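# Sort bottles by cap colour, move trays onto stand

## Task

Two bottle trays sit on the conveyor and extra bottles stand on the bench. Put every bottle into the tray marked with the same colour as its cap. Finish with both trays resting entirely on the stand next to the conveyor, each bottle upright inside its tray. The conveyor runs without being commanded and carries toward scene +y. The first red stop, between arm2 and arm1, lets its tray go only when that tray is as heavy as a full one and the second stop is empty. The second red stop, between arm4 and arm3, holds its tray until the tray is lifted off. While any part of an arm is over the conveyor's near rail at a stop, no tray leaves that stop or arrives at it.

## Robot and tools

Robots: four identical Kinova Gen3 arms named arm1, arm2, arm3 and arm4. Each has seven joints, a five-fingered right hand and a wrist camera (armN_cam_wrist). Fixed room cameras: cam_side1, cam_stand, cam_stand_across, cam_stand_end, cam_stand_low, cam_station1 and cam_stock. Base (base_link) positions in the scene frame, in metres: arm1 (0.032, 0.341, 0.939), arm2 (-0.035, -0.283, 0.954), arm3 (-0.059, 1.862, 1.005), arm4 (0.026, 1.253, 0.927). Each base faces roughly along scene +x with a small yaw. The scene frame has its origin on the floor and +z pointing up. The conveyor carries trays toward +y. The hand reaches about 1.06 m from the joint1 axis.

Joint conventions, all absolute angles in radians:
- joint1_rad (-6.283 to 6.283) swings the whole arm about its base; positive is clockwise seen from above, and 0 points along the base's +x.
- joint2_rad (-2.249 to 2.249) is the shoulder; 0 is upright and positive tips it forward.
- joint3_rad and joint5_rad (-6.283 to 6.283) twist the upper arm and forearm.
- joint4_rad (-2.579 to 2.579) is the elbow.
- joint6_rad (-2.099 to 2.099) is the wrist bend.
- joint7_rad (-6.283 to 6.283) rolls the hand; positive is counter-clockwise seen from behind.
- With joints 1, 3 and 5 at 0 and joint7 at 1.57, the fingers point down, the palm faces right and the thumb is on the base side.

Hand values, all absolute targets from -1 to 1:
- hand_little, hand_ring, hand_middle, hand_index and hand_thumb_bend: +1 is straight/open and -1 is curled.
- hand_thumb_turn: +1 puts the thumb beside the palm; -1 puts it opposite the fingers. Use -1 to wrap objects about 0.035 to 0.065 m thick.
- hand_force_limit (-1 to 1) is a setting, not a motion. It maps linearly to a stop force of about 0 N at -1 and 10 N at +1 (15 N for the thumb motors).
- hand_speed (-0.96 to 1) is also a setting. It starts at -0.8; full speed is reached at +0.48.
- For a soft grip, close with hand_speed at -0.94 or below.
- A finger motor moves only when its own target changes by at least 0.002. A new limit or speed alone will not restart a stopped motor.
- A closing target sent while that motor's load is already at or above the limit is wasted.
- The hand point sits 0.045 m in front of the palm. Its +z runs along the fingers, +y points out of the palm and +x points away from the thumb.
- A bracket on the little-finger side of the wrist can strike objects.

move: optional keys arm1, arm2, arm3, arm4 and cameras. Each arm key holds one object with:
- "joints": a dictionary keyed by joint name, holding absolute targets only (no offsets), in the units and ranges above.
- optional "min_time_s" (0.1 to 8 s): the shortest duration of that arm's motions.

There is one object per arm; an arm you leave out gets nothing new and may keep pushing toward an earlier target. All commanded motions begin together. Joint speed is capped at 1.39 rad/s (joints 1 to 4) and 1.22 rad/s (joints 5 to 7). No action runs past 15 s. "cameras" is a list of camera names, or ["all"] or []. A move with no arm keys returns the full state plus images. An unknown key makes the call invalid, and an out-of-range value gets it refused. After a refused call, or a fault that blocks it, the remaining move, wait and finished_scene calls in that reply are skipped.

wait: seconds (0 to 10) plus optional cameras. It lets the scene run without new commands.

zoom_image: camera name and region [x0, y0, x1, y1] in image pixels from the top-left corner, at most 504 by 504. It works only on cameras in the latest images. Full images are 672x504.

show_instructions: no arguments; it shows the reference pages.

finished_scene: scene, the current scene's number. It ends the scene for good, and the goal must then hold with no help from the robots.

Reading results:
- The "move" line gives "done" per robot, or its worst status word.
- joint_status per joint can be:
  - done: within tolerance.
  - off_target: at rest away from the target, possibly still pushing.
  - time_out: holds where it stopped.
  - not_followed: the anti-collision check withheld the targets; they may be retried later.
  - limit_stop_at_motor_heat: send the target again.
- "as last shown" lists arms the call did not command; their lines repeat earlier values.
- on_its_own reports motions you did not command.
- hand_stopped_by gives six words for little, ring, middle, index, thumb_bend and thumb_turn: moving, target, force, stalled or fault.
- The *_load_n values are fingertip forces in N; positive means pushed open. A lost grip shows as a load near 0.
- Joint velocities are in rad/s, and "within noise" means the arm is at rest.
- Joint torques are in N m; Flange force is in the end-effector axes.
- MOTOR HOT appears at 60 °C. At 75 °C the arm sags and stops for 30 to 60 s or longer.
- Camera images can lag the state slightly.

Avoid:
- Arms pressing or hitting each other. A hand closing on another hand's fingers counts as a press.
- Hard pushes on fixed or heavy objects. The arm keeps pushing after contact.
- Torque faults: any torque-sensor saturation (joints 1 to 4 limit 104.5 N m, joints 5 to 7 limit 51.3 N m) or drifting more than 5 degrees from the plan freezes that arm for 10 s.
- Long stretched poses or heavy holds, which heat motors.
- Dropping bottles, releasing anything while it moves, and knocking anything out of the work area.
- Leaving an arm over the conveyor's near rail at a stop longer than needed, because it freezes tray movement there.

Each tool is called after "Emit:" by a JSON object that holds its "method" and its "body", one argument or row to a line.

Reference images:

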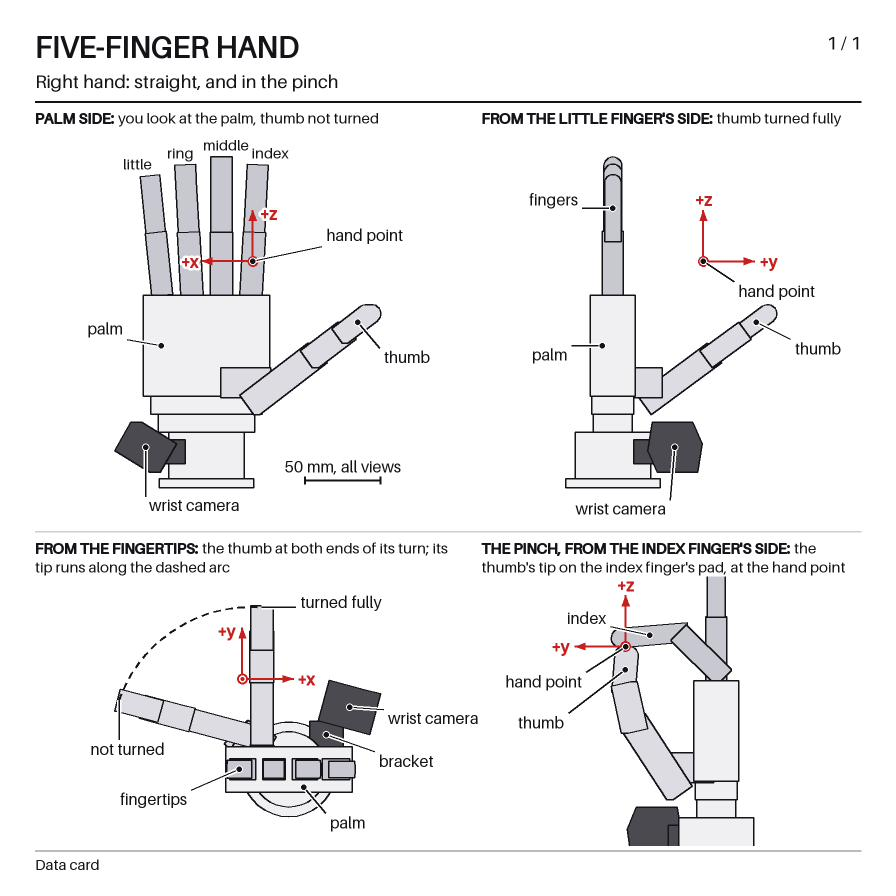

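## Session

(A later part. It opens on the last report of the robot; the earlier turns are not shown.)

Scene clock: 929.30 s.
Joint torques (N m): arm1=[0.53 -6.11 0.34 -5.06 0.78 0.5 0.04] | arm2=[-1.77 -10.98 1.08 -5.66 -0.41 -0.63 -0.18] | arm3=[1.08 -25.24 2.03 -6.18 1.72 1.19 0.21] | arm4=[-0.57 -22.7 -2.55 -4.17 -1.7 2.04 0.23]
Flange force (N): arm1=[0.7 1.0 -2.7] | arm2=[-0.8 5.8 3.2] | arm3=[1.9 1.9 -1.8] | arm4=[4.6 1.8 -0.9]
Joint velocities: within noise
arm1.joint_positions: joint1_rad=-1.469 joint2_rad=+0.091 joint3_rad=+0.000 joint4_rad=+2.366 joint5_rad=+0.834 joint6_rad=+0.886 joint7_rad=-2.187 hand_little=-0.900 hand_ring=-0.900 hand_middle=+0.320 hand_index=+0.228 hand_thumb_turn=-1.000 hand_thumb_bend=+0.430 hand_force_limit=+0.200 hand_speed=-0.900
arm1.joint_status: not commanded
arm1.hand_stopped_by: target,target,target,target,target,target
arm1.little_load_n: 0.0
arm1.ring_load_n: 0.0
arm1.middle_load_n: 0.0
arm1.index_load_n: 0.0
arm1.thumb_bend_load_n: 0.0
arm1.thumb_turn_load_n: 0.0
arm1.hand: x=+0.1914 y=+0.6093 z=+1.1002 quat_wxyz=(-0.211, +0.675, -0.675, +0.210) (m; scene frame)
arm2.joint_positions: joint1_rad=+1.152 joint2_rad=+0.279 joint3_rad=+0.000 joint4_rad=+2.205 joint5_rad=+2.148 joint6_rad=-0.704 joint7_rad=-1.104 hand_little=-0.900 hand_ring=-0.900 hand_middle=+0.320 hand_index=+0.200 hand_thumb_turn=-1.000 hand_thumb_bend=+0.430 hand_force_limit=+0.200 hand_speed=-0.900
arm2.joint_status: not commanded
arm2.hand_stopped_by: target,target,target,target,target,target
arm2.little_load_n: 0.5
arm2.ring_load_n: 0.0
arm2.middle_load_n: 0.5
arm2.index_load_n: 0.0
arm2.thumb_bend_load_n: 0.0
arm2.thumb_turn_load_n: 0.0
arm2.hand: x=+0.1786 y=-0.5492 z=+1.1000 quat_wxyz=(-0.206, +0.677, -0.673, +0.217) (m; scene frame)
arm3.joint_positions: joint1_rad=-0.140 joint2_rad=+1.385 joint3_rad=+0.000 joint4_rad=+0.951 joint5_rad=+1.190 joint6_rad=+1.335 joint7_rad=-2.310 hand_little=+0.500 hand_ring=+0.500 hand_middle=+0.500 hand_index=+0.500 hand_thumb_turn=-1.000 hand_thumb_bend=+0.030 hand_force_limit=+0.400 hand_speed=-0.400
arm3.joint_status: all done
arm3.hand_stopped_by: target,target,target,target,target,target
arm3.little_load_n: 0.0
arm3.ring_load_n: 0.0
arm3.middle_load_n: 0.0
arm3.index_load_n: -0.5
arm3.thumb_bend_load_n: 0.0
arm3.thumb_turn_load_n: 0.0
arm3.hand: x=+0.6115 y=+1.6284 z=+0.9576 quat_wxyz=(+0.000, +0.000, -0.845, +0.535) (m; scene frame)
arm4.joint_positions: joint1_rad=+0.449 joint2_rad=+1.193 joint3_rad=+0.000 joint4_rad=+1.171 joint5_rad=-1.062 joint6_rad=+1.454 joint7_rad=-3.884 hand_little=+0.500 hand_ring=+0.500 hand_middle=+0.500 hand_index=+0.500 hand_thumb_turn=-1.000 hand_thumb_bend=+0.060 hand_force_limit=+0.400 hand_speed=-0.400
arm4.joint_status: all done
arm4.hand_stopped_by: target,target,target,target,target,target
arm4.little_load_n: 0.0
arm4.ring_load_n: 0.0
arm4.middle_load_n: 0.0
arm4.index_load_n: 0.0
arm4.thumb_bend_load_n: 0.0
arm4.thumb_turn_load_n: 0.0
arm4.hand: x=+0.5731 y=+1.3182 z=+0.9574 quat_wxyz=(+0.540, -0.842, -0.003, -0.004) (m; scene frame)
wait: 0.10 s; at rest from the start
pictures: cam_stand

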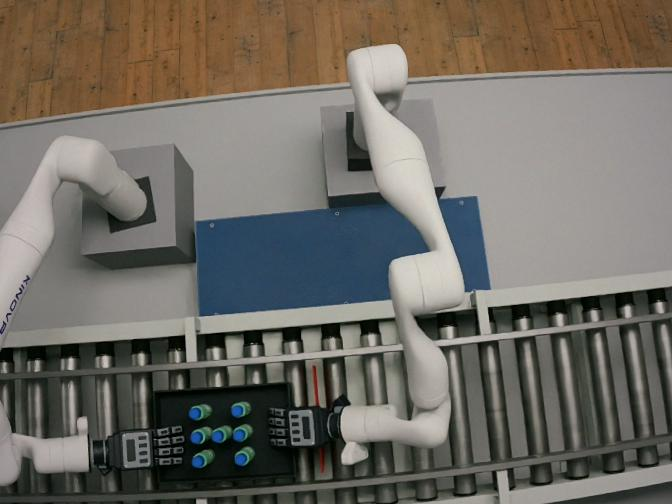

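Emit:
{"method": "move", "body": {
  "arm3": {"joints": {"joint1_rad": -0.1425, "joint2_rad": 1.3277, "joint3_rad": 0, "joint4_rad": 1.0523, "joint5_rad": 1.1987, "joint6_rad": 1.3201, "joint7_rad": -2.3530}, "min_time_s": 2},
  "arm4": {"joints": {"joint1_rad": 0.4468, "joint2_rad": 1.1675, "joint3_rad": 0, "joint4_rad": 1.1781, "joint5_rad": -1.0614, "joint6_rad": 1.4616, "joint7_rad": -3.9006, "hand_thumb_bend": 0.03}, "min_time_s": 2},
  "cameras": ["cam_stand", "cam_stand_across", "arm3_cam_wrist"]
}}

Emit:
{"method": "zoom_image", "body": {
  "camera": "cam_stand",
  "region": [60, 360, 380, 500]
}}

Emit:
{"method": "zoom_image", "body": {
  "camera": "cam_stand_across",
  "region": [220, 110, 340, 220]
}}

Emit:
{"method": "zoom_image", "body": {
  "camera": "cam_stand_across",
  "region": [490, 110, 610, 220]
}}

Scene clock: 944.80 s.
Joint torques (N m): arm1=[0.5 -6.22 0.35 -5.05 0.78 0.47 0.06] | arm2=[-1.82 -11 1.14 -5.76 -0.39 -0.6 -0.2] | arm3=[1.17 -24.72 1.99 -5.94 1.64 1.26 0.23] | arm4=[-0.61 -22.5 -2.46 -4.22 -1.72 2.08 0.24]
Flange force (N): arm1=[0.5 1.3 -2.6] | arm2=[-1.0 6.1 3.4] | arm3=[2.1 2.0 -1.9] | arm4=[4.6 1.5 -1.0]
move: arm3 done; arm4 done
Joint velocities: within noise
arm1, arm2: as last shown
arm2.little_load_n: 0.0
arm2.middle_load_n: 0.0
arm3.joint_positions: joint1_rad=-0.142 joint2_rad=+1.328 joint3_rad=+0.000 joint4_rad=+1.052 joint5_rad=+1.199 joint6_rad=+1.320 joint7_rad=-2.353 hand_little=+0.500 hand_ring=+0.500 hand_middle=+0.500 hand_index=+0.500 hand_thumb_turn=-1.000 hand_thumb_bend=+0.030 hand_force_limit=+0.400 hand_speed=-0.400
arm3.joint_status: all done
arm3.hand_stopped_by: target,target,target,target,target,target
arm3.little_load_n: 0.0
arm3.ring_load_n: 0.0
arm3.middle_load_n: 0.0
arm3.index_load_n: 0.0
arm3.thumb_bend_load_n: 0.0
arm3.thumb_turn_load_n: 0.0
arm3.hand: x=+0.5965 y=+1.6284 z=+0.9715 quat_wxyz=(+0.000, +0.000, -0.845, +0.535) (m; scene frame)
arm4.joint_positions: joint1_rad=+0.447 joint2_rad=+1.168 joint3_rad=+0.000 joint4_rad=+1.178 joint5_rad=-1.061 joint6_rad=+1.462 joint7_rad=-3.901 hand_little=+0.500 hand_ring=+0.500 hand_middle=+0.500 hand_index=+0.500 hand_thumb_turn=-1.000 hand_thumb_bend=+0.030 hand_force_limit=+0.400 hand_speed=-0.400
arm4.joint_status: all done
arm4.hand_stopped_by: target,target,target,target,target,target
arm4.little_load_n: 0.0
arm4.ring_load_n: 0.0
arm4.middle_load_n: 0.0
arm4.index_load_n: 0.0
arm4.thumb_bend_load_n: 0.0
arm4.thumb_turn_load_n: 0.0
arm4.hand: x=+0.5733 y=+1.3191 z=+0.9714 quat_wxyz=(+0.540, -0.842, -0.002, -0.004) (m; scene frame)
pictures: arm3_cam_wrist, cam_stand, cam_stand_across
camera_calibration:
arm3_cam_wrist: T_world_to_cam=[[-0.230033, 0.457514, -0.858933, 0.226799], [0.813218, 0.575178, 0.0885812, -1.51524], [0.534567, -0.678123, -0.504369, 1.38911], [0, 0, 0, 1]] pos_world=[0.541823, 1.70976, 1.02965]

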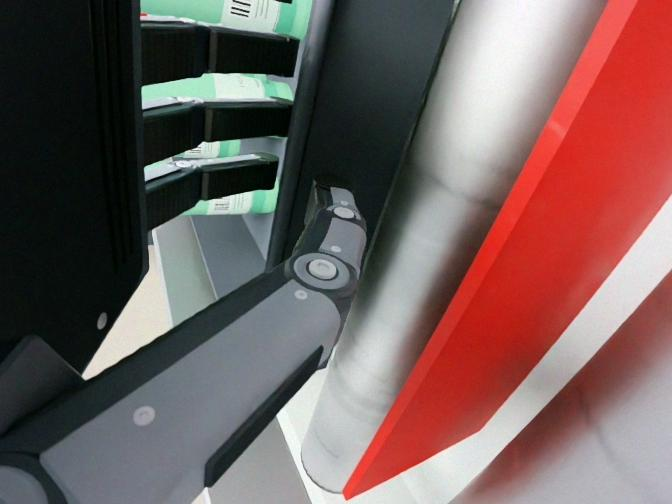

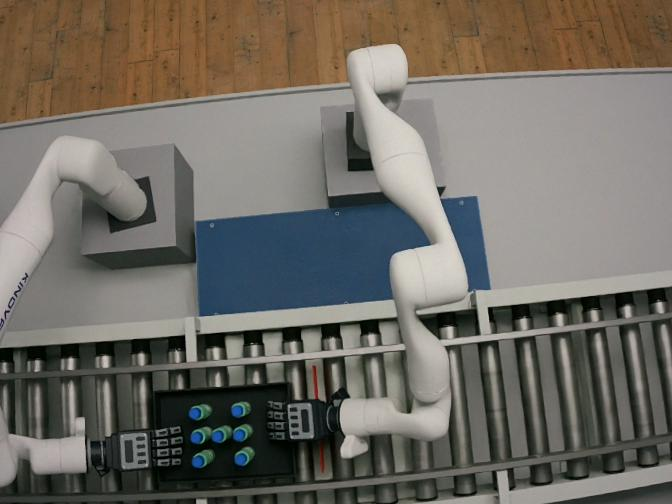

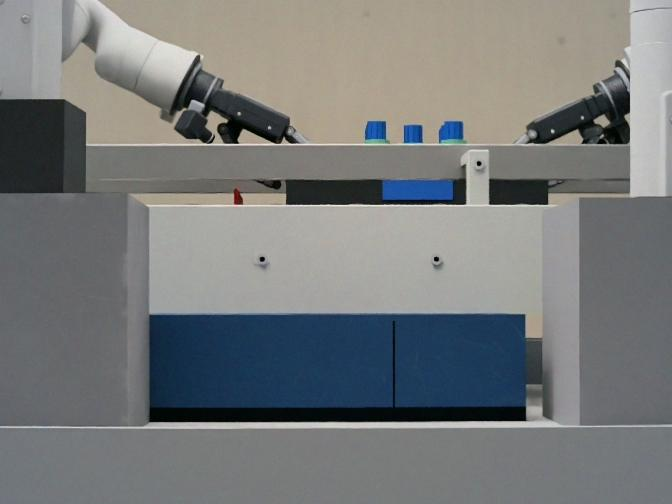

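Scaled by 1.575 from the camera's 672x504 image, which has a finer 960x720 frame.

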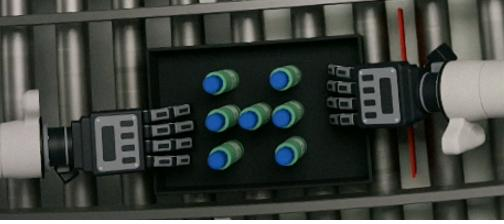

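Scaled by 4.200 from the camera's 672x504 image, which has a finer 960x720 frame.

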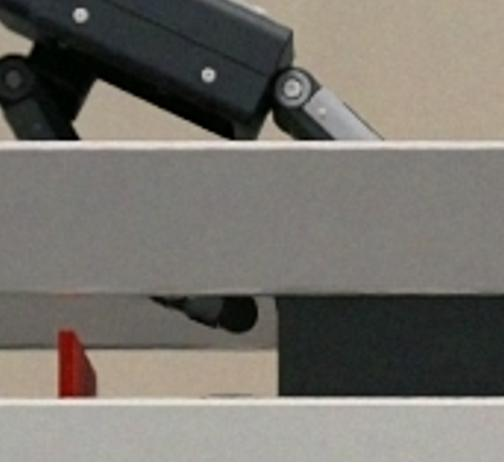

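Scaled by 4.200 from the camera's 672x504 image, which has a finer 960x720 frame.

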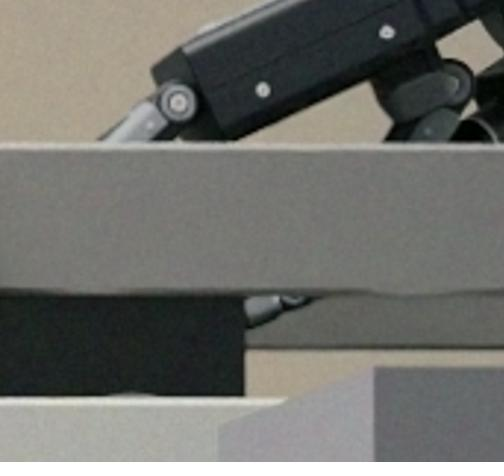

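Emit:
{"method": "move", "body": {
  "arm3": {"joints": {"joint1_rad": -0.1347, "joint2_rad": 1.3331, "joint3_rad": 0, "joint4_rad": 1.0503, "joint5_rad": 1.2044, "joint6_rad": 1.3136, "joint7_rad": -2.3542, "hand_speed": -0.85, "hand_force_limit": -0.4}, "min_time_s": 1},
  "arm4": {"joints": {"joint1_rad": 0.4468, "joint2_rad": 1.1729, "joint3_rad": 0, "joint4_rad": 1.1769, "joint5_rad": -1.0618, "joint6_rad": 1.4596, "joint7_rad": -3.8969, "hand_speed": -0.85, "hand_force_limit": -0.4}, "min_time_s": 1}
}}

Emit:
{"method": "move", "body": {
  "arm3": {"joints": {"hand_index": 0.15, "hand_middle": 0.15, "hand_ring": 0.15, "hand_little": 0.15}},
  "arm4": {"joints": {"hand_index": 0.15, "hand_middle": 0.15, "hand_ring": 0.15, "hand_little": 0.15}},
  "cameras": ["arm3_cam_wrist", "arm4_cam_wrist", "cam_stand"]
}}

Emit:
{"method": "zoom_image", "body": {
  "camera": "cam_stand",
  "region": [60, 360, 380, 500]
}}

Scene clock: 961.03 s.
Joint torques (N m): arm1=[0.55 -6.2 0.38 -5.14 0.82 0.48 0.04] | arm2=[-1.72 -11.09 1.11 -5.71 -0.44 -0.6 -0.21] | arm3=[1.12 -24.75 2 -5.89 1.65 1.26 0.23] | arm4=[-0.5 -22.57 -2.53 -4.33 -1.74 2.08 0.28]
Flange force (N): arm1=[0.7 1.4 -2.7] | arm2=[-0.7 5.9 3.5] | arm3=[1.9 2.1 -1.8] | arm4=[4.2 1.4 -0.7]
move: arm3 done; arm4 done
Joint velocities: within noise
arm1, arm2: as last shown
arm2.thumb_turn_load_n: 0.5
arm3.joint_positions: joint1_rad=-0.135 joint2_rad=+1.333 joint3_rad=+0.000 joint4_rad=+1.050 joint5_rad=+1.204 joint6_rad=+1.314 joint7_rad=-2.354 hand_little=+0.500 hand_ring=+0.500 hand_middle=+0.500 hand_index=+0.500 hand_thumb_turn=-1.000 hand_thumb_bend=+0.030 hand_force_limit=-0.400 hand_speed=-0.850
arm3.joint_status: all done
arm3.hand_stopped_by: target,target,target,target,target,target
arm3.little_load_n: 0.0
arm3.ring_load_n: 0.0
arm3.middle_load_n: 0.0
arm3.index_load_n: 0.0
arm3.thumb_bend_load_n: 0.0
arm3.thumb_turn_load_n: 0.0
arm3.hand: x=+0.5965 y=+1.6236 z=+0.9684 quat_wxyz=(+0.000, +0.000, -0.845, +0.535) (m; scene frame)
arm4.joint_positions: joint1_rad=+0.447 joint2_rad=+1.173 joint3_rad=+0.000 joint4_rad=+1.177 joint5_rad=-1.062 joint6_rad=+1.460 joint7_rad=-3.897 hand_little=+0.500 hand_ring=+0.500 hand_middle=+0.500 hand_index=+0.500 hand_thumb_turn=-1.000 hand_thumb_bend=+0.030 hand_force_limit=-0.400 hand_speed=-0.850
arm4.joint_status: all done
arm4.hand_stopped_by: target,target,target,target,target,target
arm4.little_load_n: 0.0
arm4.ring_load_n: 0.0
arm4.middle_load_n: 0.0
arm4.index_load_n: 0.0
arm4.thumb_bend_load_n: 0.0
arm4.thumb_turn_load_n: 0.0
arm4.hand: x=+0.5733 y=+1.3191 z=+0.9684 quat_wxyz=(+0.540, -0.842, -0.003, -0.004) (m; scene frame)
pictures: none

Scene clock: 962.37 s.
Joint torques (N m): arm1=[0.54 -6.25 0.42 -5.03 0.78 0.49 0.06] | arm2=[-1.75 -11.03 1.07 -5.67 -0.38 -0.62 -0.2] | arm3=[1.14 -24.78 1.97 -5.92 1.63 1.26 0.22] | arm4=[-0.48 -22.5 -2.44 -4.22 -1.72 2.11 0.28]
Flange force (N): arm1=[0.4 1.5 -2.6] | arm2=[-0.7 5.9 3.4] | arm3=[2.0 2.1 -1.8] | arm4=[4.6 1.3 -0.7]
move: arm3 done; arm4 done
Joint velocities: within noise
arm1, arm2: as last shown
arm2.thumb_turn_load_n: 0.0
arm3.joint_positions: joint1_rad=-0.135 joint2_rad=+1.333 joint3_rad=+0.000 joint4_rad=+1.050 joint5_rad=+1.204 joint6_rad=+1.314 joint7_rad=-2.354 hand_little=+0.150 hand_ring=+0.150 hand_middle=+0.150 hand_index=+0.150 hand_thumb_turn=-1.000 hand_thumb_bend=+0.030 hand_force_limit=-0.400 hand_speed=-0.850
arm3.joint_status: all done
arm3.hand_stopped_by: target,target,target,target,target,target
arm3.little_load_n: 0.0
arm3.ring_load_n: 0.0
arm3.middle_load_n: 0.0
arm3.index_load_n: 0.0
arm3.thumb_bend_load_n: 0.0
arm3.thumb_turn_load_n: 0.0
arm3.hand: x=+0.5965 y=+1.6236 z=+0.9684 quat_wxyz=(+0.000, +0.000, -0.845, +0.535) (m; scene frame)
arm4.joint_positions: joint1_rad=+0.447 joint2_rad=+1.173 joint3_rad=+0.000 joint4_rad=+1.177 joint5_rad=-1.062 joint6_rad=+1.460 joint7_rad=-3.897 hand_little=+0.150 hand_ring=+0.150 hand_middle=+0.150 hand_index=+0.150 hand_thumb_turn=-1.000 hand_thumb_bend=+0.030 hand_force_limit=-0.400 hand_speed=-0.850
arm4.joint_status: all done
arm4.hand_stopped_by: target,target,target,target,target,target
arm4.little_load_n: 0.0
arm4.ring_load_n: 0.0
arm4.middle_load_n: 0.0
arm4.index_load_n: 0.0
arm4.thumb_bend_load_n: 0.0
arm4.thumb_turn_load_n: 0.0
arm4.hand: x=+0.5733 y=+1.3191 z=+0.9684 quat_wxyz=(+0.540, -0.842, -0.003, -0.004) (m; scene frame)
pictures: arm3_cam_wrist, arm4_cam_wrist, cam_stand
camera_calibration:
arm3_cam_wrist: T_world_to_cam=[[-0.22997, 0.457786, -0.858805, 0.225789], [0.813247, 0.575105, 0.0887889, -1.51232], [0.534549, -0.678002, -0.50455, 1.38433], [0, 0, 0, 1]] pos_world=[0.541822, 1.70496, 1.02665]
arm4_cam_wrist: T_world_to_cam=[[0.24517, -0.416606, -0.875403, 1.2562], [-0.827805, -0.559946, 0.0346395, 1.17613], [-0.504609, 0.716171, -0.482151, -0.0806968], [0, 0, 0, 1]] pos_world=[0.624904, 1.2397, 1.02004]

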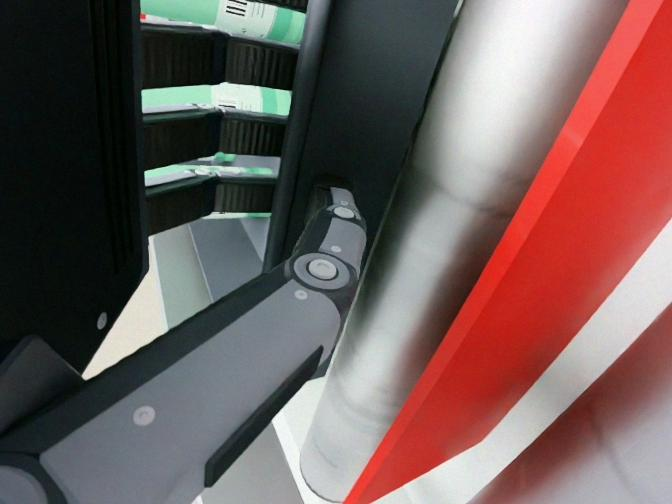

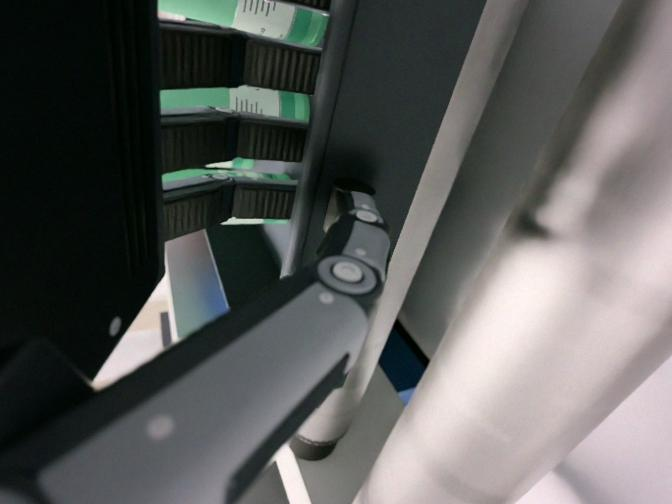

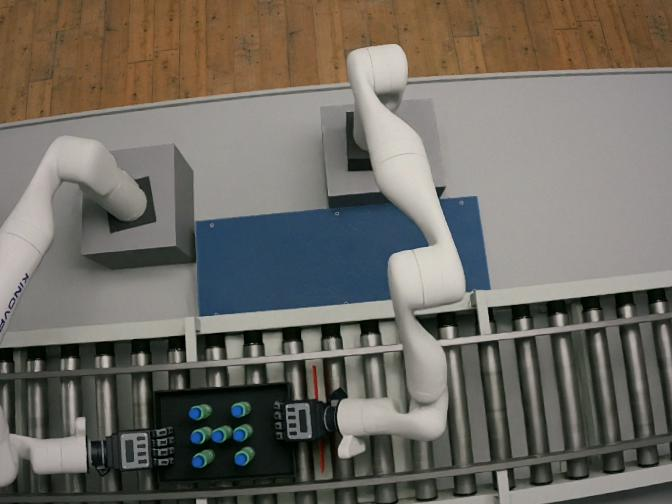

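Scaled by 1.575 from the camera's 672x504 image, which has a finer 960x720 frame.

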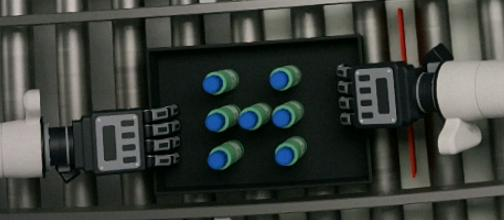

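Emit:
{"method": "move", "body": {
  "arm3": {"joints": {"hand_index": -0.35, "hand_middle": -0.35, "hand_ring": -0.35, "hand_little": -0.35, "hand_speed": -0.92}},
  "arm4": {"joints": {"hand_index": -0.35, "hand_middle": -0.35, "hand_ring": -0.35, "hand_little": -0.35, "hand_speed": -0.92}},
  "cameras": ["arm3_cam_wrist", "arm4_cam_wrist", "cam_stand_across"]
}}

Scene clock: 966.70 s.
Joint torques (N m): arm1=[0.57 -6.16 0.39 -5.07 0.78 0.5 0.01] | arm2=[-1.77 -10.97 1.1 -5.69 -0.36 -0.64 -0.23] | arm3=[-2.67 -26.28 -0.33 -6.21 0.93 1.18 0.28] | arm4=[2.42 -24.12 -0.82 -5.41 -1.61 1.55 0.32]
Flange force (N): arm1=[0.7 1.1 -2.8] | arm2=[-1.0 6.1 3.5] | arm3=[0.9 1.8 5.5] | arm4=[3.9 1.1 4.4]
move: arm3 off_target; arm4 off_target
Joint velocities: within noise
arm1, arm2: as last shown
arm2.little_load_n: 0.5
arm3.joint_positions: joint1_rad=-0.135 joint2_rad=+1.333 joint3_rad=+0.000 joint4_rad=+1.050 joint5_rad=+1.204 joint6_rad=+1.314 joint7_rad=-2.354 hand_little=-0.177 hand_ring=-0.125 hand_middle=-0.095 hand_index=-0.125 hand_thumb_turn=-1.000 hand_thumb_bend=+0.030 hand_force_limit=-0.400 hand_speed=-0.920
arm3.joint_status: hand_little off_target (ended at -0.177, target -0.350); hand_ring off_target (ended at -0.125, target -0.350); hand_middle off_target (ended at -0.095, target -0.350); hand_index off_target (ended at -0.125, target -0.350); the others done
arm3.hand_stopped_by: force,force,force,force,target,target
arm3.little_load_n: 4.5
arm3.ring_load_n: 1.5
arm3.middle_load_n: 0.0
arm3.index_load_n: 2.5
arm3.thumb_bend_load_n: 0.0
arm3.thumb_turn_load_n: 0.0
arm3.hand: x=+0.5965 y=+1.6236 z=+0.9684 quat_wxyz=(+0.000, +0.000, -0.845, +0.535) (m; scene frame)
arm4.joint_positions: joint1_rad=+0.447 joint2_rad=+1.173 joint3_rad=+0.000 joint4_rad=+1.177 joint5_rad=-1.062 joint6_rad=+1.460 joint7_rad=-3.897 hand_little=-0.178 hand_ring=-0.133 hand_middle=-0.103 hand_index=-0.126 hand_thumb_turn=-1.000 hand_thumb_bend=+0.030 hand_force_limit=-0.400 hand_speed=-0.920
arm4.joint_status: hand_little off_target (ended at -0.178, target -0.350); hand_ring off_target (ended at -0.133, target -0.350); hand_middle off_target (ended at -0.103, target -0.350); hand_index off_target (ended at -0.126, target -0.350); the others done
arm4.hand_stopped_by: force,force,force,force,target,target
arm4.little_load_n: 3.0
arm4.ring_load_n: 3.0
arm4.middle_load_n: 0.0
arm4.index_load_n: 1.5
arm4.thumb_bend_load_n: 0.0
arm4.thumb_turn_load_n: 0.0
arm4.hand: x=+0.5733 y=+1.3191 z=+0.9684 quat_wxyz=(+0.540, -0.842, -0.002, -0.004) (m; scene frame)
pictures: arm3_cam_wrist, arm4_cam_wrist, cam_stand_across
camera_calibration:
arm3_cam_wrist: T_world_to_cam=[[-0.229983, 0.457802, -0.858793, 0.225671], [0.813291, 0.575049, 0.0887475, -1.5122], [0.534477, -0.678038, -0.504578, 1.38441], [0, 0, 0, 1]] pos_world=[0.541822, 1.70496, 1.02655]
arm4_cam_wrist: T_world_to_cam=[[0.245105, -0.416514, -0.875465, 1.25611], [-0.827832, -0.559908, 0.0346144, 1.17613], [-0.504597, 0.716254, -0.482039, -0.0809691], [0, 0, 0, 1]] pos_world=[0.624904, 1.2397, 1.01994]

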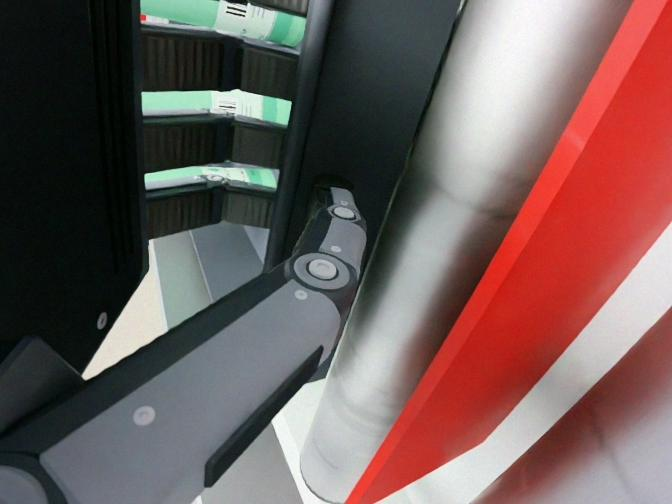

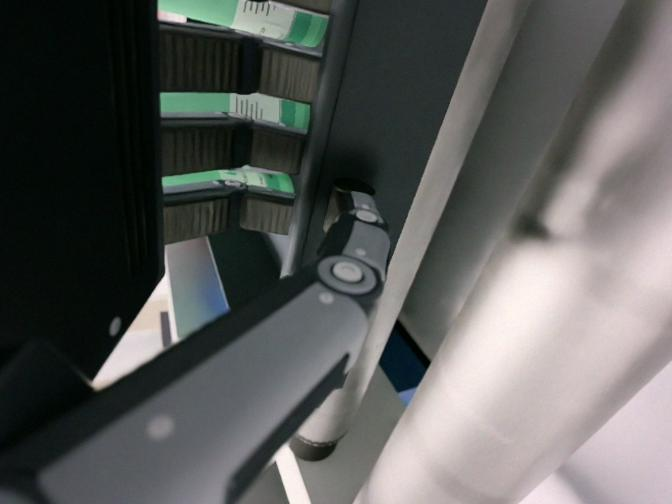

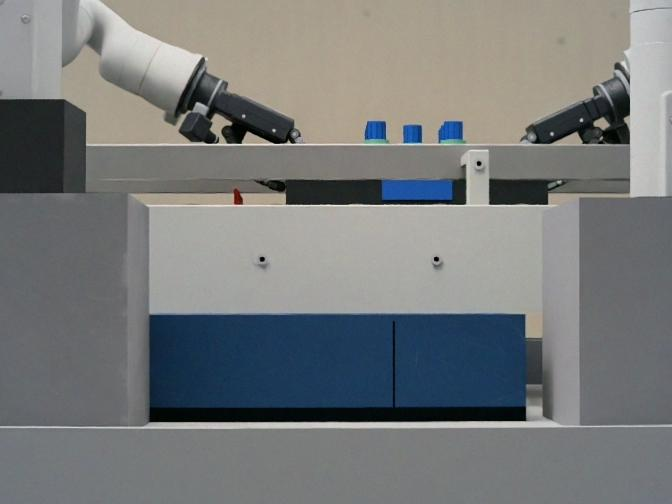

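Emit:
{"method": "move", "body": {
  "arm3": {"joints": {"hand_thumb_bend": -0.15, "hand_force_limit": -0.2, "hand_speed": -0.9}},
  "arm4": {"joints": {"hand_thumb_bend": -0.15, "hand_force_limit": -0.2, "hand_speed": -0.9}},
  "cameras": ["arm3_cam_wrist", "arm4_cam_wrist", "cam_stand_across"]
}}

Emit:
{"method": "zoom_image", "body": {
  "camera": "cam_stand_across",
  "region": [220, 110, 340, 220]
}}

Scene clock: 970.80 s.
Joint torques (N m): arm1=[0.44 -6.14 0.37 -4.98 0.75 0.48 0.08] | arm2=[-1.78 -10.97 1.03 -5.7 -0.38 -0.62 -0.23] | arm3=[-1.72 -26.85 0.57 -6.57 1.34 1.44 0.17] | arm4=[1.68 -24.42 -1.37 -5.54 -2.05 1.54 0.32]
Flange force (N): arm1=[0.5 1.0 -2.6] | arm2=[-0.9 6.1 3.4] | arm3=[1.5 3.1 4.3] | arm4=[3.5 2.2 3.1]
move: arm3 off_target; arm4 off_target
Joint velocities: within noise
arm1, arm2: as last shown
arm1.index_load_n: -0.5
arm2.little_load_n: 0.0
arm3.joint_positions: joint1_rad=-0.135 joint2_rad=+1.333 joint3_rad=+0.000 joint4_rad=+1.050 joint5_rad=+1.204 joint6_rad=+1.314 joint7_rad=-2.354 hand_little=-0.177 hand_ring=-0.125 hand_middle=-0.095 hand_index=-0.125 hand_thumb_turn=-1.000 hand_thumb_bend=-0.013 hand_force_limit=-0.200 hand_speed=-0.900
arm3.joint_status: hand_thumb_bend off_target (ended at -0.013, target -0.150); the others done
arm3.hand_stopped_by: force,force,force,force,force,target
arm3.little_load_n: 5.0
arm3.ring_load_n: 2.0
arm3.middle_load_n: 0.0
arm3.index_load_n: 3.5
arm3.thumb_bend_load_n: 5.5
arm3.thumb_turn_load_n: 0.5
arm3.hand: x=+0.5965 y=+1.6236 z=+0.9684 quat_wxyz=(+0.000, +0.000, -0.845, +0.535) (m; scene frame)
arm4.joint_positions: joint1_rad=+0.447 joint2_rad=+1.173 joint3_rad=+0.000 joint4_rad=+1.177 joint5_rad=-1.062 joint6_rad=+1.460 joint7_rad=-3.897 hand_little=-0.178 hand_ring=-0.133 hand_middle=-0.103 hand_index=-0.126 hand_thumb_turn=-1.000 hand_thumb_bend=-0.004 hand_force_limit=-0.200 hand_speed=-0.900
arm4.joint_status: hand_thumb_bend off_target (ended at -0.004, target -0.150); the others done
arm4.hand_stopped_by: force,force,force,force,force,target
arm4.little_load_n: 4.0
arm4.ring_load_n: 3.5
arm4.middle_load_n: 1.0
arm4.index_load_n: 2.5
arm4.thumb_bend_load_n: 5.5
arm4.thumb_turn_load_n: 0.5
arm4.hand: x=+0.5733 y=+1.3191 z=+0.9684 quat_wxyz=(+0.540, -0.842, -0.002, -0.004) (m; scene frame)
pictures: arm3_cam_wrist, arm4_cam_wrist, cam_stand_across
camera_calibration:
arm3_cam_wrist: T_world_to_cam=[[-0.230051, 0.457778, -0.858787, 0.225828], [0.813201, 0.575175, 0.0887586, -1.51238], [0.534585, -0.677948, -0.504585, 1.38425], [0, 0, 0, 1]] pos_world=[0.541823, 1.70496, 1.02665]
arm4_cam_wrist: T_world_to_cam=[[0.245105, -0.416514, -0.875465, 1.25611], [-0.827832, -0.559908, 0.0346144, 1.17613], [-0.504597, 0.716254, -0.482039, -0.0809691], [0, 0, 0, 1]] pos_world=[0.624904, 1.2397, 1.01994]

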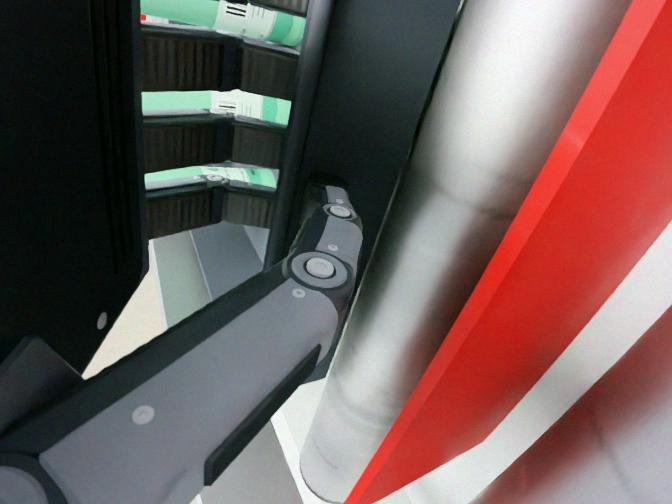

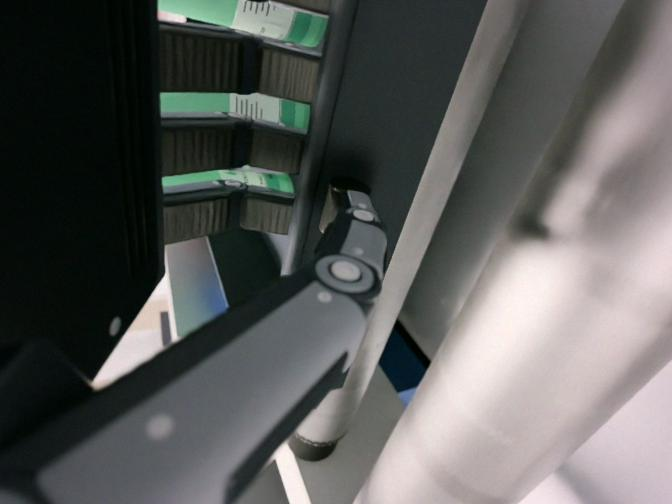

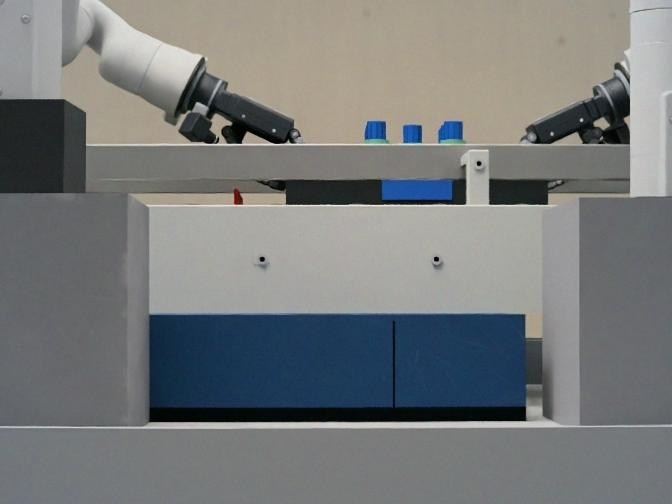

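Scaled by 4.200 from the camera's 672x504 image, which has a finer 960x720 frame.

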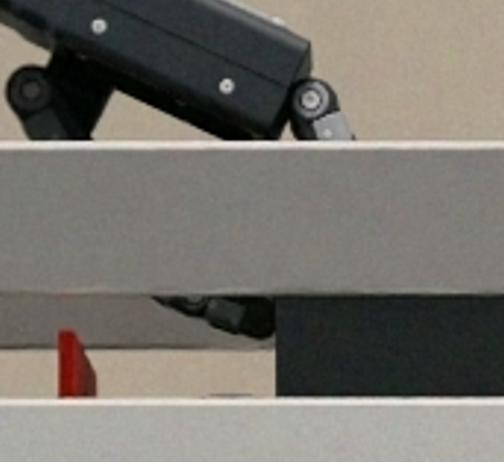

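Emit:
{"method": "move", "body": {
  "arm3": {"joints": {"hand_index": -0.5, "hand_middle": -0.5, "hand_ring": -0.5, "hand_little": -0.45, "hand_thumb_bend": -0.3, "hand_force_limit": 0.3, "hand_speed": -0.92}},
  "arm4": {"joints": {"hand_index": -0.5, "hand_middle": -0.5, "hand_ring": -0.5, "hand_little": -0.45, "hand_thumb_bend": -0.3, "hand_force_limit": 0.3, "hand_speed": -0.92}},
  "cameras": ["arm3_cam_wrist", "arm4_cam_wrist", "cam_stand_across"]
}}

Scene clock: 976.07 s.
Joint torques (N m): arm1=[0.49 -6.2 0.45 -5.04 0.76 0.54 0.02] | arm2=[-1.78 -10.99 1.08 -5.68 -0.43 -0.54 -0.24] | arm3=[-2.57 -27.62 0.11 -6.28 0.97 1.89 0.29] | arm4=[3.99 -26.29 -0.31 -6.83 -2.22 1.16 0.31]
Flange force (N): arm1=[0.5 1.1 -2.5] | arm2=[-0.7 6.1 3.1] | arm3=[-0.4 4.2 7.1] | arm4=[2.1 2.8 7.6]
move: arm3 off_target; arm4 off_target
Joint velocities: within noise
arm1, arm2: as last shown
arm1.index_load_n: 0.0
arm3.joint_positions: joint1_rad=-0.135 joint2_rad=+1.333 joint3_rad=+0.000 joint4_rad=+1.050 joint5_rad=+1.204 joint6_rad=+1.314 joint7_rad=-2.354 hand_little=-0.183 hand_ring=-0.137 hand_middle=-0.114 hand_index=-0.137 hand_thumb_turn=-1.000 hand_thumb_bend=-0.018 hand_force_limit=+0.300 hand_speed=-0.920
arm3.joint_status: hand_little off_target (ended at -0.183, target -0.450); hand_ring off_target (ended at -0.137, target -0.500); hand_middle off_target (ended at -0.114, target -0.500); hand_index off_target (ended at -0.137, target -0.500); hand_thumb_bend off_target (ended at -0.018, target -0.300); the others done
arm3.hand_stopped_by: force,force,force,force,force,target
arm3.little_load_n: 4.5
arm3.ring_load_n: 6.0
arm3.middle_load_n: 8.0
arm3.index_load_n: 7.0
arm3.thumb_bend_load_n: 9.0
arm3.thumb_turn_load_n: 1.0
arm3.hand: x=+0.5965 y=+1.6235 z=+0.9684 quat_wxyz=(+0.000, +0.000, -0.845, +0.535) (m; scene frame)
arm4.joint_positions: joint1_rad=+0.447 joint2_rad=+1.173 joint3_rad=+0.000 joint4_rad=+1.177 joint5_rad=-1.062 joint6_rad=+1.460 joint7_rad=-3.897 hand_little=-0.191 hand_ring=-0.145 hand_middle=-0.116 hand_index=-0.138 hand_thumb_turn=-1.000 hand_thumb_bend=-0.009 hand_force_limit=+0.300 hand_speed=-0.920
arm4.joint_status: hand_little off_target (ended at -0.191, target -0.450); hand_ring off_target (ended at -0.145, target -0.500); hand_middle off_target (ended at -0.116, target -0.500); hand_index off_target (ended at -0.138, target -0.500); hand_thumb_bend off_target (ended at -0.009, target -0.300); the others done
arm4.hand_stopped_by: force,force,force,force,force,target
arm4.little_load_n: 8.5
arm4.ring_load_n: 8.0
arm4.middle_load_n: 9.0
arm4.index_load_n: 9.0
arm4.thumb_bend_load_n: 9.5
arm4.thumb_turn_load_n: 1.0
arm4.hand: x=+0.5732 y=+1.3192 z=+0.9684 quat_wxyz=(+0.540, -0.842, -0.003, -0.004) (m; scene frame)
pictures: arm3_cam_wrist, arm4_cam_wrist, cam_stand_across
camera_calibration:
arm3_cam_wrist: T_world_to_cam=[[-0.22997, 0.457786, -0.858805, 0.225834], [0.813247, 0.575105, 0.0887889, -1.51226], [0.534549, -0.678002, -0.50455, 1.38426], [0, 0, 0, 1]] pos_world=[0.541822, 1.70486, 1.02665]
arm4_cam_wrist: T_world_to_cam=[[0.245049, -0.416433, -0.875519, 1.25614], [-0.827788, -0.55997, 0.0346556, 1.17619], [-0.504696, 0.716252, -0.481938, -0.0810802], [0, 0, 0, 1]] pos_world=[0.624903, 1.2398, 1.01994]

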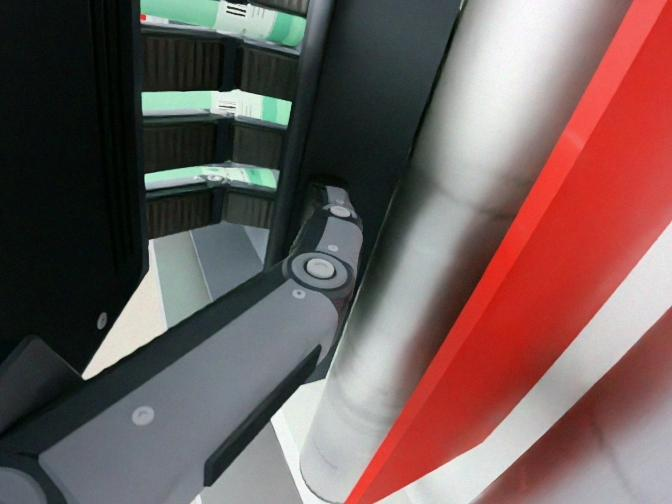

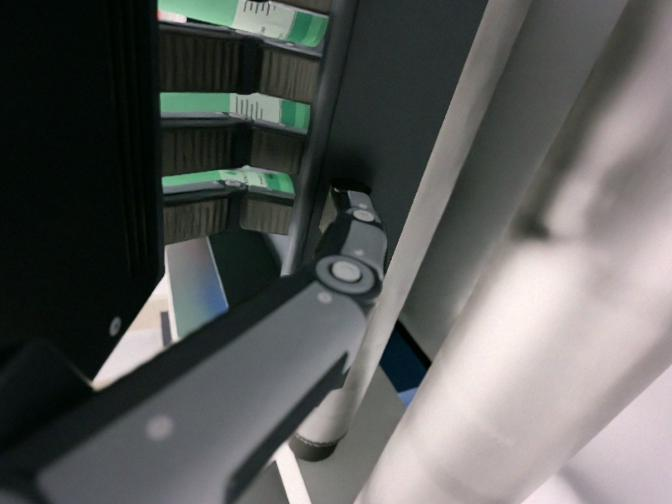

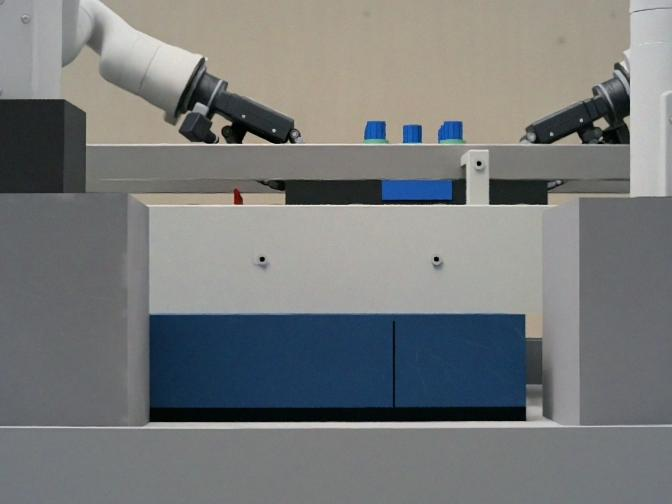

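Emit:
{"method": "move", "body": {
  "arm3": {"joints": {"joint1_rad": -0.1346, "joint2_rad": 1.3024, "joint3_rad": 0, "joint4_rad": 1.0647, "joint5_rad": 1.2006, "joint6_rad": 1.3197, "joint7_rad": -2.3386}, "min_time_s": 2.5},
  "arm4": {"joints": {"joint1_rad": 0.4466, "joint2_rad": 1.1452, "joint3_rad": 0, "joint4_rad": 1.1810, "joint5_rad": -1.0600, "joint6_rad": 1.4711, "joint7_rad": -3.9177}, "min_time_s": 2.5},
  "cameras": ["arm3_cam_wrist", "arm4_cam_wrist", "cam_stand_across", "cam_stand_end"]
}}

Emit:
{"method": "zoom_image", "body": {
  "camera": "cam_stand_across",
  "region": [200, 60, 600, 240]
}}

Scene clock: 1012.17 s.
Joint torques (N m): arm1=[0.49 -6.19 0.35 -5.1 0.8 0.5 0.02] | arm2=[-1.75 -11.04 1.06 -5.74 -0.41 -0.6 -0.23] | arm3=[-2.88 -28.35 0.22 -6.69 1.19 2.06 0.34] | arm4=[4.23 -27.38 -0.53 -7.41 -2.68 1.47 0.3]
Flange force (N): arm1=[0.7 1.0 -2.6] | arm2=[-0.9 6.1 3.4] | arm3=[-0.2 5.1 8.1] | arm4=[1.8 4.5 8.9]
move: arm3 done; arm4 done
Joint velocities: within noise
arm1, arm2: as last shown
arm3.joint_positions: joint1_rad=-0.135 joint2_rad=+1.302 joint3_rad=+0.000 joint4_rad=+1.065 joint5_rad=+1.201 joint6_rad=+1.320 joint7_rad=-2.339 hand_little=-0.183 hand_ring=-0.137 hand_middle=-0.114 hand_index=-0.137 hand_thumb_turn=-1.000 hand_thumb_bend=-0.018 hand_force_limit=+0.300 hand_speed=-0.920
arm3.joint_status: all done
arm3.hand_stopped_by: force,force,force,force,force,target
arm3.little_load_n: 4.5
arm3.ring_load_n: 5.5
arm3.middle_load_n: 7.5
arm3.index_load_n: 7.5
arm3.thumb_bend_load_n: 9.0
arm3.thumb_turn_load_n: 1.0
arm3.hand: x=+0.5969 y=+1.6234 z=+0.9846 quat_wxyz=(+0.000, +0.000, -0.845, +0.535) (m; scene frame)
arm4.joint_positions: joint1_rad=+0.447 joint2_rad=+1.145 joint3_rad=+0.000 joint4_rad=+1.181 joint5_rad=-1.060 joint6_rad=+1.471 joint7_rad=-3.918 hand_little=-0.191 hand_ring=-0.145 hand_middle=-0.116 hand_index=-0.138 hand_thumb_turn=-1.000 hand_thumb_bend=-0.009 hand_force_limit=+0.300 hand_speed=-0.920
arm4.joint_status: all done
arm4.hand_stopped_by: force,force,force,force,force,target
arm4.little_load_n: 8.5
arm4.ring_load_n: 8.5
arm4.middle_load_n: 8.5
arm4.index_load_n: 9.0
arm4.thumb_bend_load_n: 9.5
arm4.thumb_turn_load_n: 1.0
arm4.hand: x=+0.5737 y=+1.3190 z=+0.9845 quat_wxyz=(+0.540, -0.842, -0.002, -0.004) (m; scene frame)
pictures: arm3_cam_wrist, arm4_cam_wrist, cam_stand_across, cam_stand_end
camera_calibration:
arm3_cam_wrist: T_world_to_cam=[[-0.22987, 0.457628, -0.858916, 0.240084], [0.813382, 0.574937, 0.0886412, -1.51365], [0.534387, -0.678251, -0.504387, 1.39251], [0, 0, 0, 1]] pos_world=[0.542222, 1.70486, 1.04275]
arm4_cam_wrist: T_world_to_cam=[[0.24507, -0.416426, -0.875517, 1.27003], [-0.827894, -0.55982, 0.0345299, 1.17587], [-0.504511, 0.716373, -0.481952, -0.0732272], [0, 0, 0, 1]] pos_world=[0.625304, 1.2396, 1.03604]

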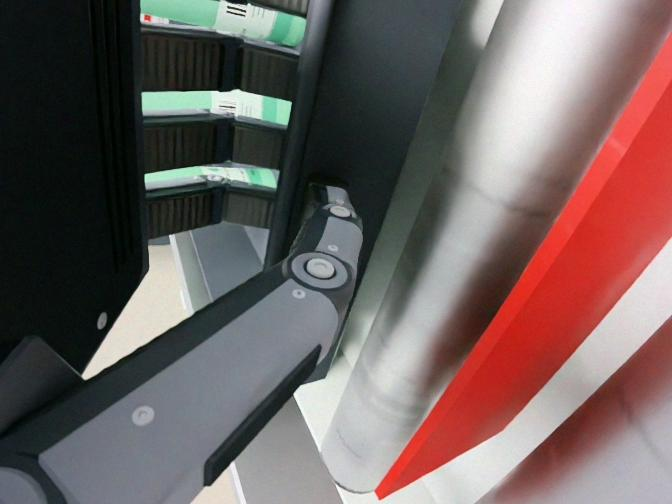

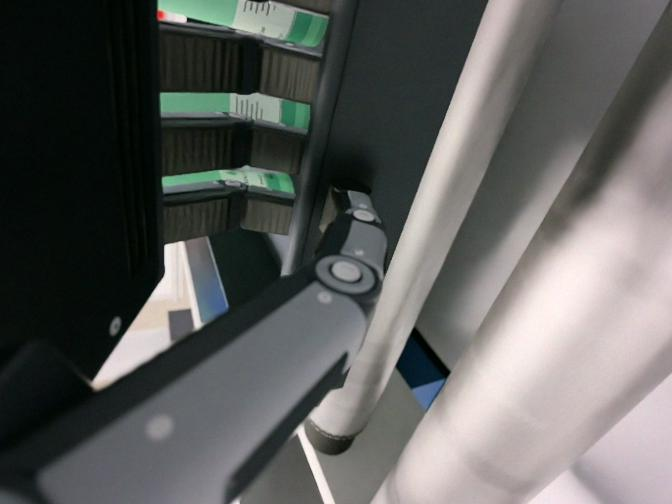

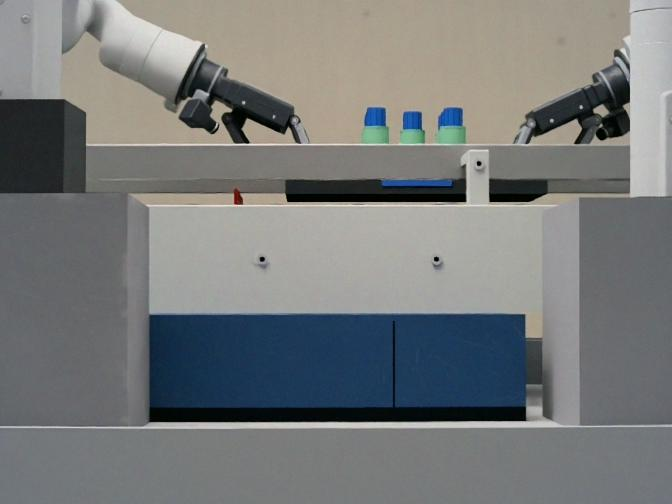

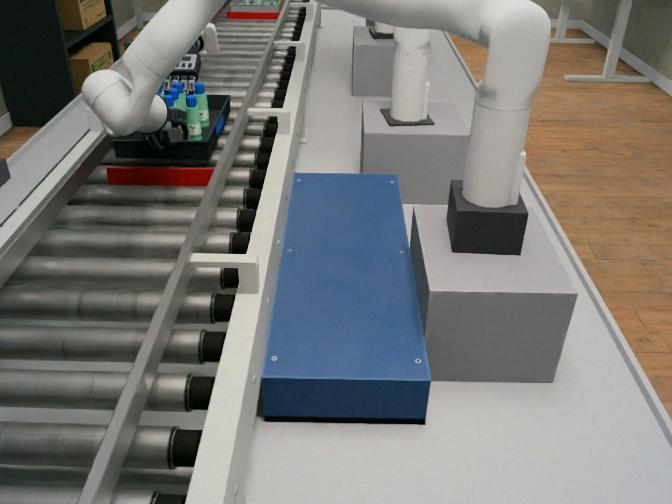

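Scaled by 1.260 from the camera's 672x504 image, which has a finer 960x720 frame.

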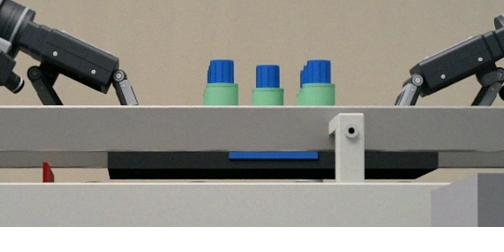

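Emit:
{"method": "move", "body": {
  "arm3": {"joints": {"joint1_rad": -0.1349, "joint2_rad": 1.2410, "joint3_rad": 0, "joint4_rad": 1.0936, "joint5_rad": 1.1930, "joint6_rad": 1.3318, "joint7_rad": -2.3075}, "min_time_s": 2.5},
  "arm4": {"joints": {"joint1_rad": 0.4462, "joint2_rad": 1.0899, "joint3_rad": 0, "joint4_rad": 1.1892, "joint5_rad": -1.0563, "joint6_rad": 1.4940, "joint7_rad": -3.9592}, "min_time_s": 2.5},
  "cameras": ["cam_stand_across", "cam_stand"]
}}

Scene clock: 1035.57 s.
Joint torques (N m): arm1=[0.49 -6.19 0.34 -5.05 0.78 0.48 0.01] | arm2=[-1.79 -11 1.09 -5.64 -0.4 -0.63 -0.26] | arm3=[-2.15 -28.24 0.7 -6.98 1.43 2.14 0.35] | arm4=[3.55 -26.93 -0.97 -7.44 -2.85 1.59 0.28]
Flange force (N): arm1=[0.5 1.0 -2.7] | arm2=[-0.7 6.2 3.5] | arm3=[0.1 5.8 7.0] | arm4=[2.1 4.9 7.8]
move: arm3 done; arm4 done
Joint velocities: within noise
arm1.joint_positions: joint1_rad=-1.469 joint2_rad=+0.091 joint3_rad=+0.000 joint4_rad=+2.366 joint5_rad=+0.834 joint6_rad=+0.886 joint7_rad=-2.187 hand_little=-0.900 hand_ring=-0.900 hand_middle=+0.320 hand_index=+0.228 hand_thumb_turn=-1.000 hand_thumb_bend=+0.430 hand_force_limit=+0.200 hand_speed=-0.900
arm1.joint_status: not commanded
arm1.hand_stopped_by: target,target,target,target,target,target
arm1.little_load_n: 0.0
arm1.ring_load_n: 0.0
arm1.middle_load_n: 0.0
arm1.index_load_n: 0.0
arm1.thumb_bend_load_n: 0.0
arm1.thumb_turn_load_n: 0.0
arm1.hand: x=+0.1914 y=+0.6093 z=+1.1002 quat_wxyz=(-0.211, +0.675, -0.675, +0.210) (m; scene frame)
arm2.joint_positions: joint1_rad=+1.152 joint2_rad=+0.279 joint3_rad=+0.000 joint4_rad=+2.205 joint5_rad=+2.148 joint6_rad=-0.704 joint7_rad=-1.104 hand_little=-0.900 hand_ring=-0.900 hand_middle=+0.320 hand_index=+0.200 hand_thumb_turn=-1.000 hand_thumb_bend=+0.430 hand_force_limit=+0.200 hand_speed=-0.900
arm2.joint_status: not commanded
arm2.hand_stopped_by: target,target,target,target,target,target
arm2.little_load_n: 0.5
arm2.ring_load_n: 0.0
arm2.middle_load_n: 0.0
arm2.index_load_n: 0.5
arm2.thumb_bend_load_n: 0.0
arm2.thumb_turn_load_n: 0.0
arm2.hand: x=+0.1786 y=-0.5492 z=+1.1000 quat_wxyz=(-0.206, +0.677, -0.673, +0.217) (m; scene frame)
arm3.joint_positions: joint1_rad=-0.135 joint2_rad=+1.241 joint3_rad=+0.000 joint4_rad=+1.094 joint5_rad=+1.193 joint6_rad=+1.332 joint7_rad=-2.308 hand_little=-0.183 hand_ring=-0.137 hand_middle=-0.114 hand_index=-0.137 hand_thumb_turn=-1.000 hand_thumb_bend=-0.018 hand_force_limit=+0.300 hand_speed=-0.920
arm3.joint_status: all done
arm3.hand_stopped_by: force,force,force,force,force,target
arm3.little_load_n: 4.0
arm3.ring_load_n: 5.5
arm3.middle_load_n: 7.5
arm3.index_load_n: 7.5
arm3.thumb_bend_load_n: 9.5
arm3.thumb_turn_load_n: 1.0
arm3.hand: x=+0.5965 y=+1.6233 z=+1.0165 quat_wxyz=(+0.000, +0.000, -0.845, +0.535) (m; scene frame)
arm4.joint_positions: joint1_rad=+0.446 joint2_rad=+1.090 joint3_rad=+0.000 joint4_rad=+1.189 joint5_rad=-1.056 joint6_rad=+1.494 joint7_rad=-3.959 hand_little=-0.191 hand_ring=-0.145 hand_middle=-0.116 hand_index=-0.138 hand_thumb_turn=-1.000 hand_thumb_bend=-0.009 hand_force_limit=+0.300 hand_speed=-0.920
arm4.joint_status: all done
arm4.hand_stopped_by: force,force,force,force,force,target
arm4.little_load_n: 8.0
arm4.ring_load_n: 8.0
arm4.middle_load_n: 8.5
arm4.index_load_n: 9.0
arm4.thumb_bend_load_n: 9.5
arm4.thumb_turn_load_n: 1.0
arm4.hand: x=+0.5731 y=+1.3191 z=+1.0164 quat_wxyz=(+0.540, -0.842, -0.002, -0.004) (m; scene frame)
pictures: cam_stand, cam_stand_across

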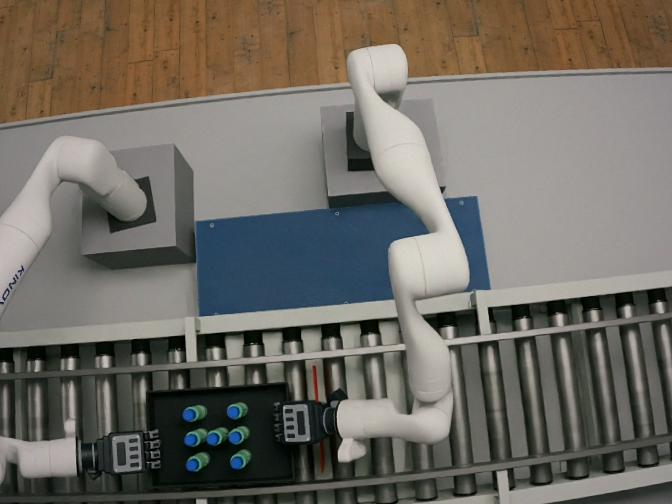

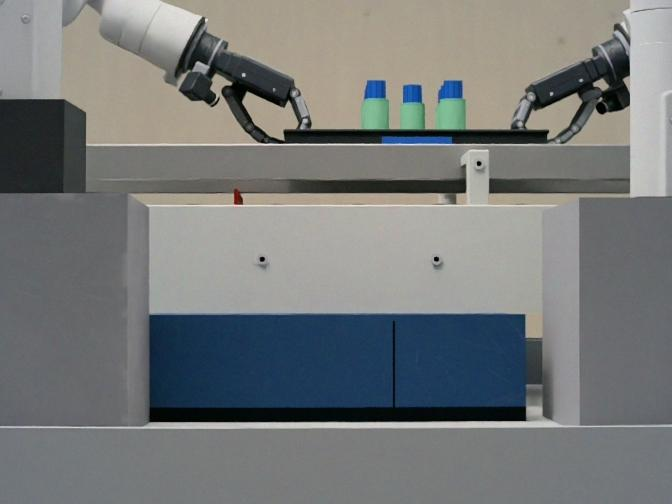

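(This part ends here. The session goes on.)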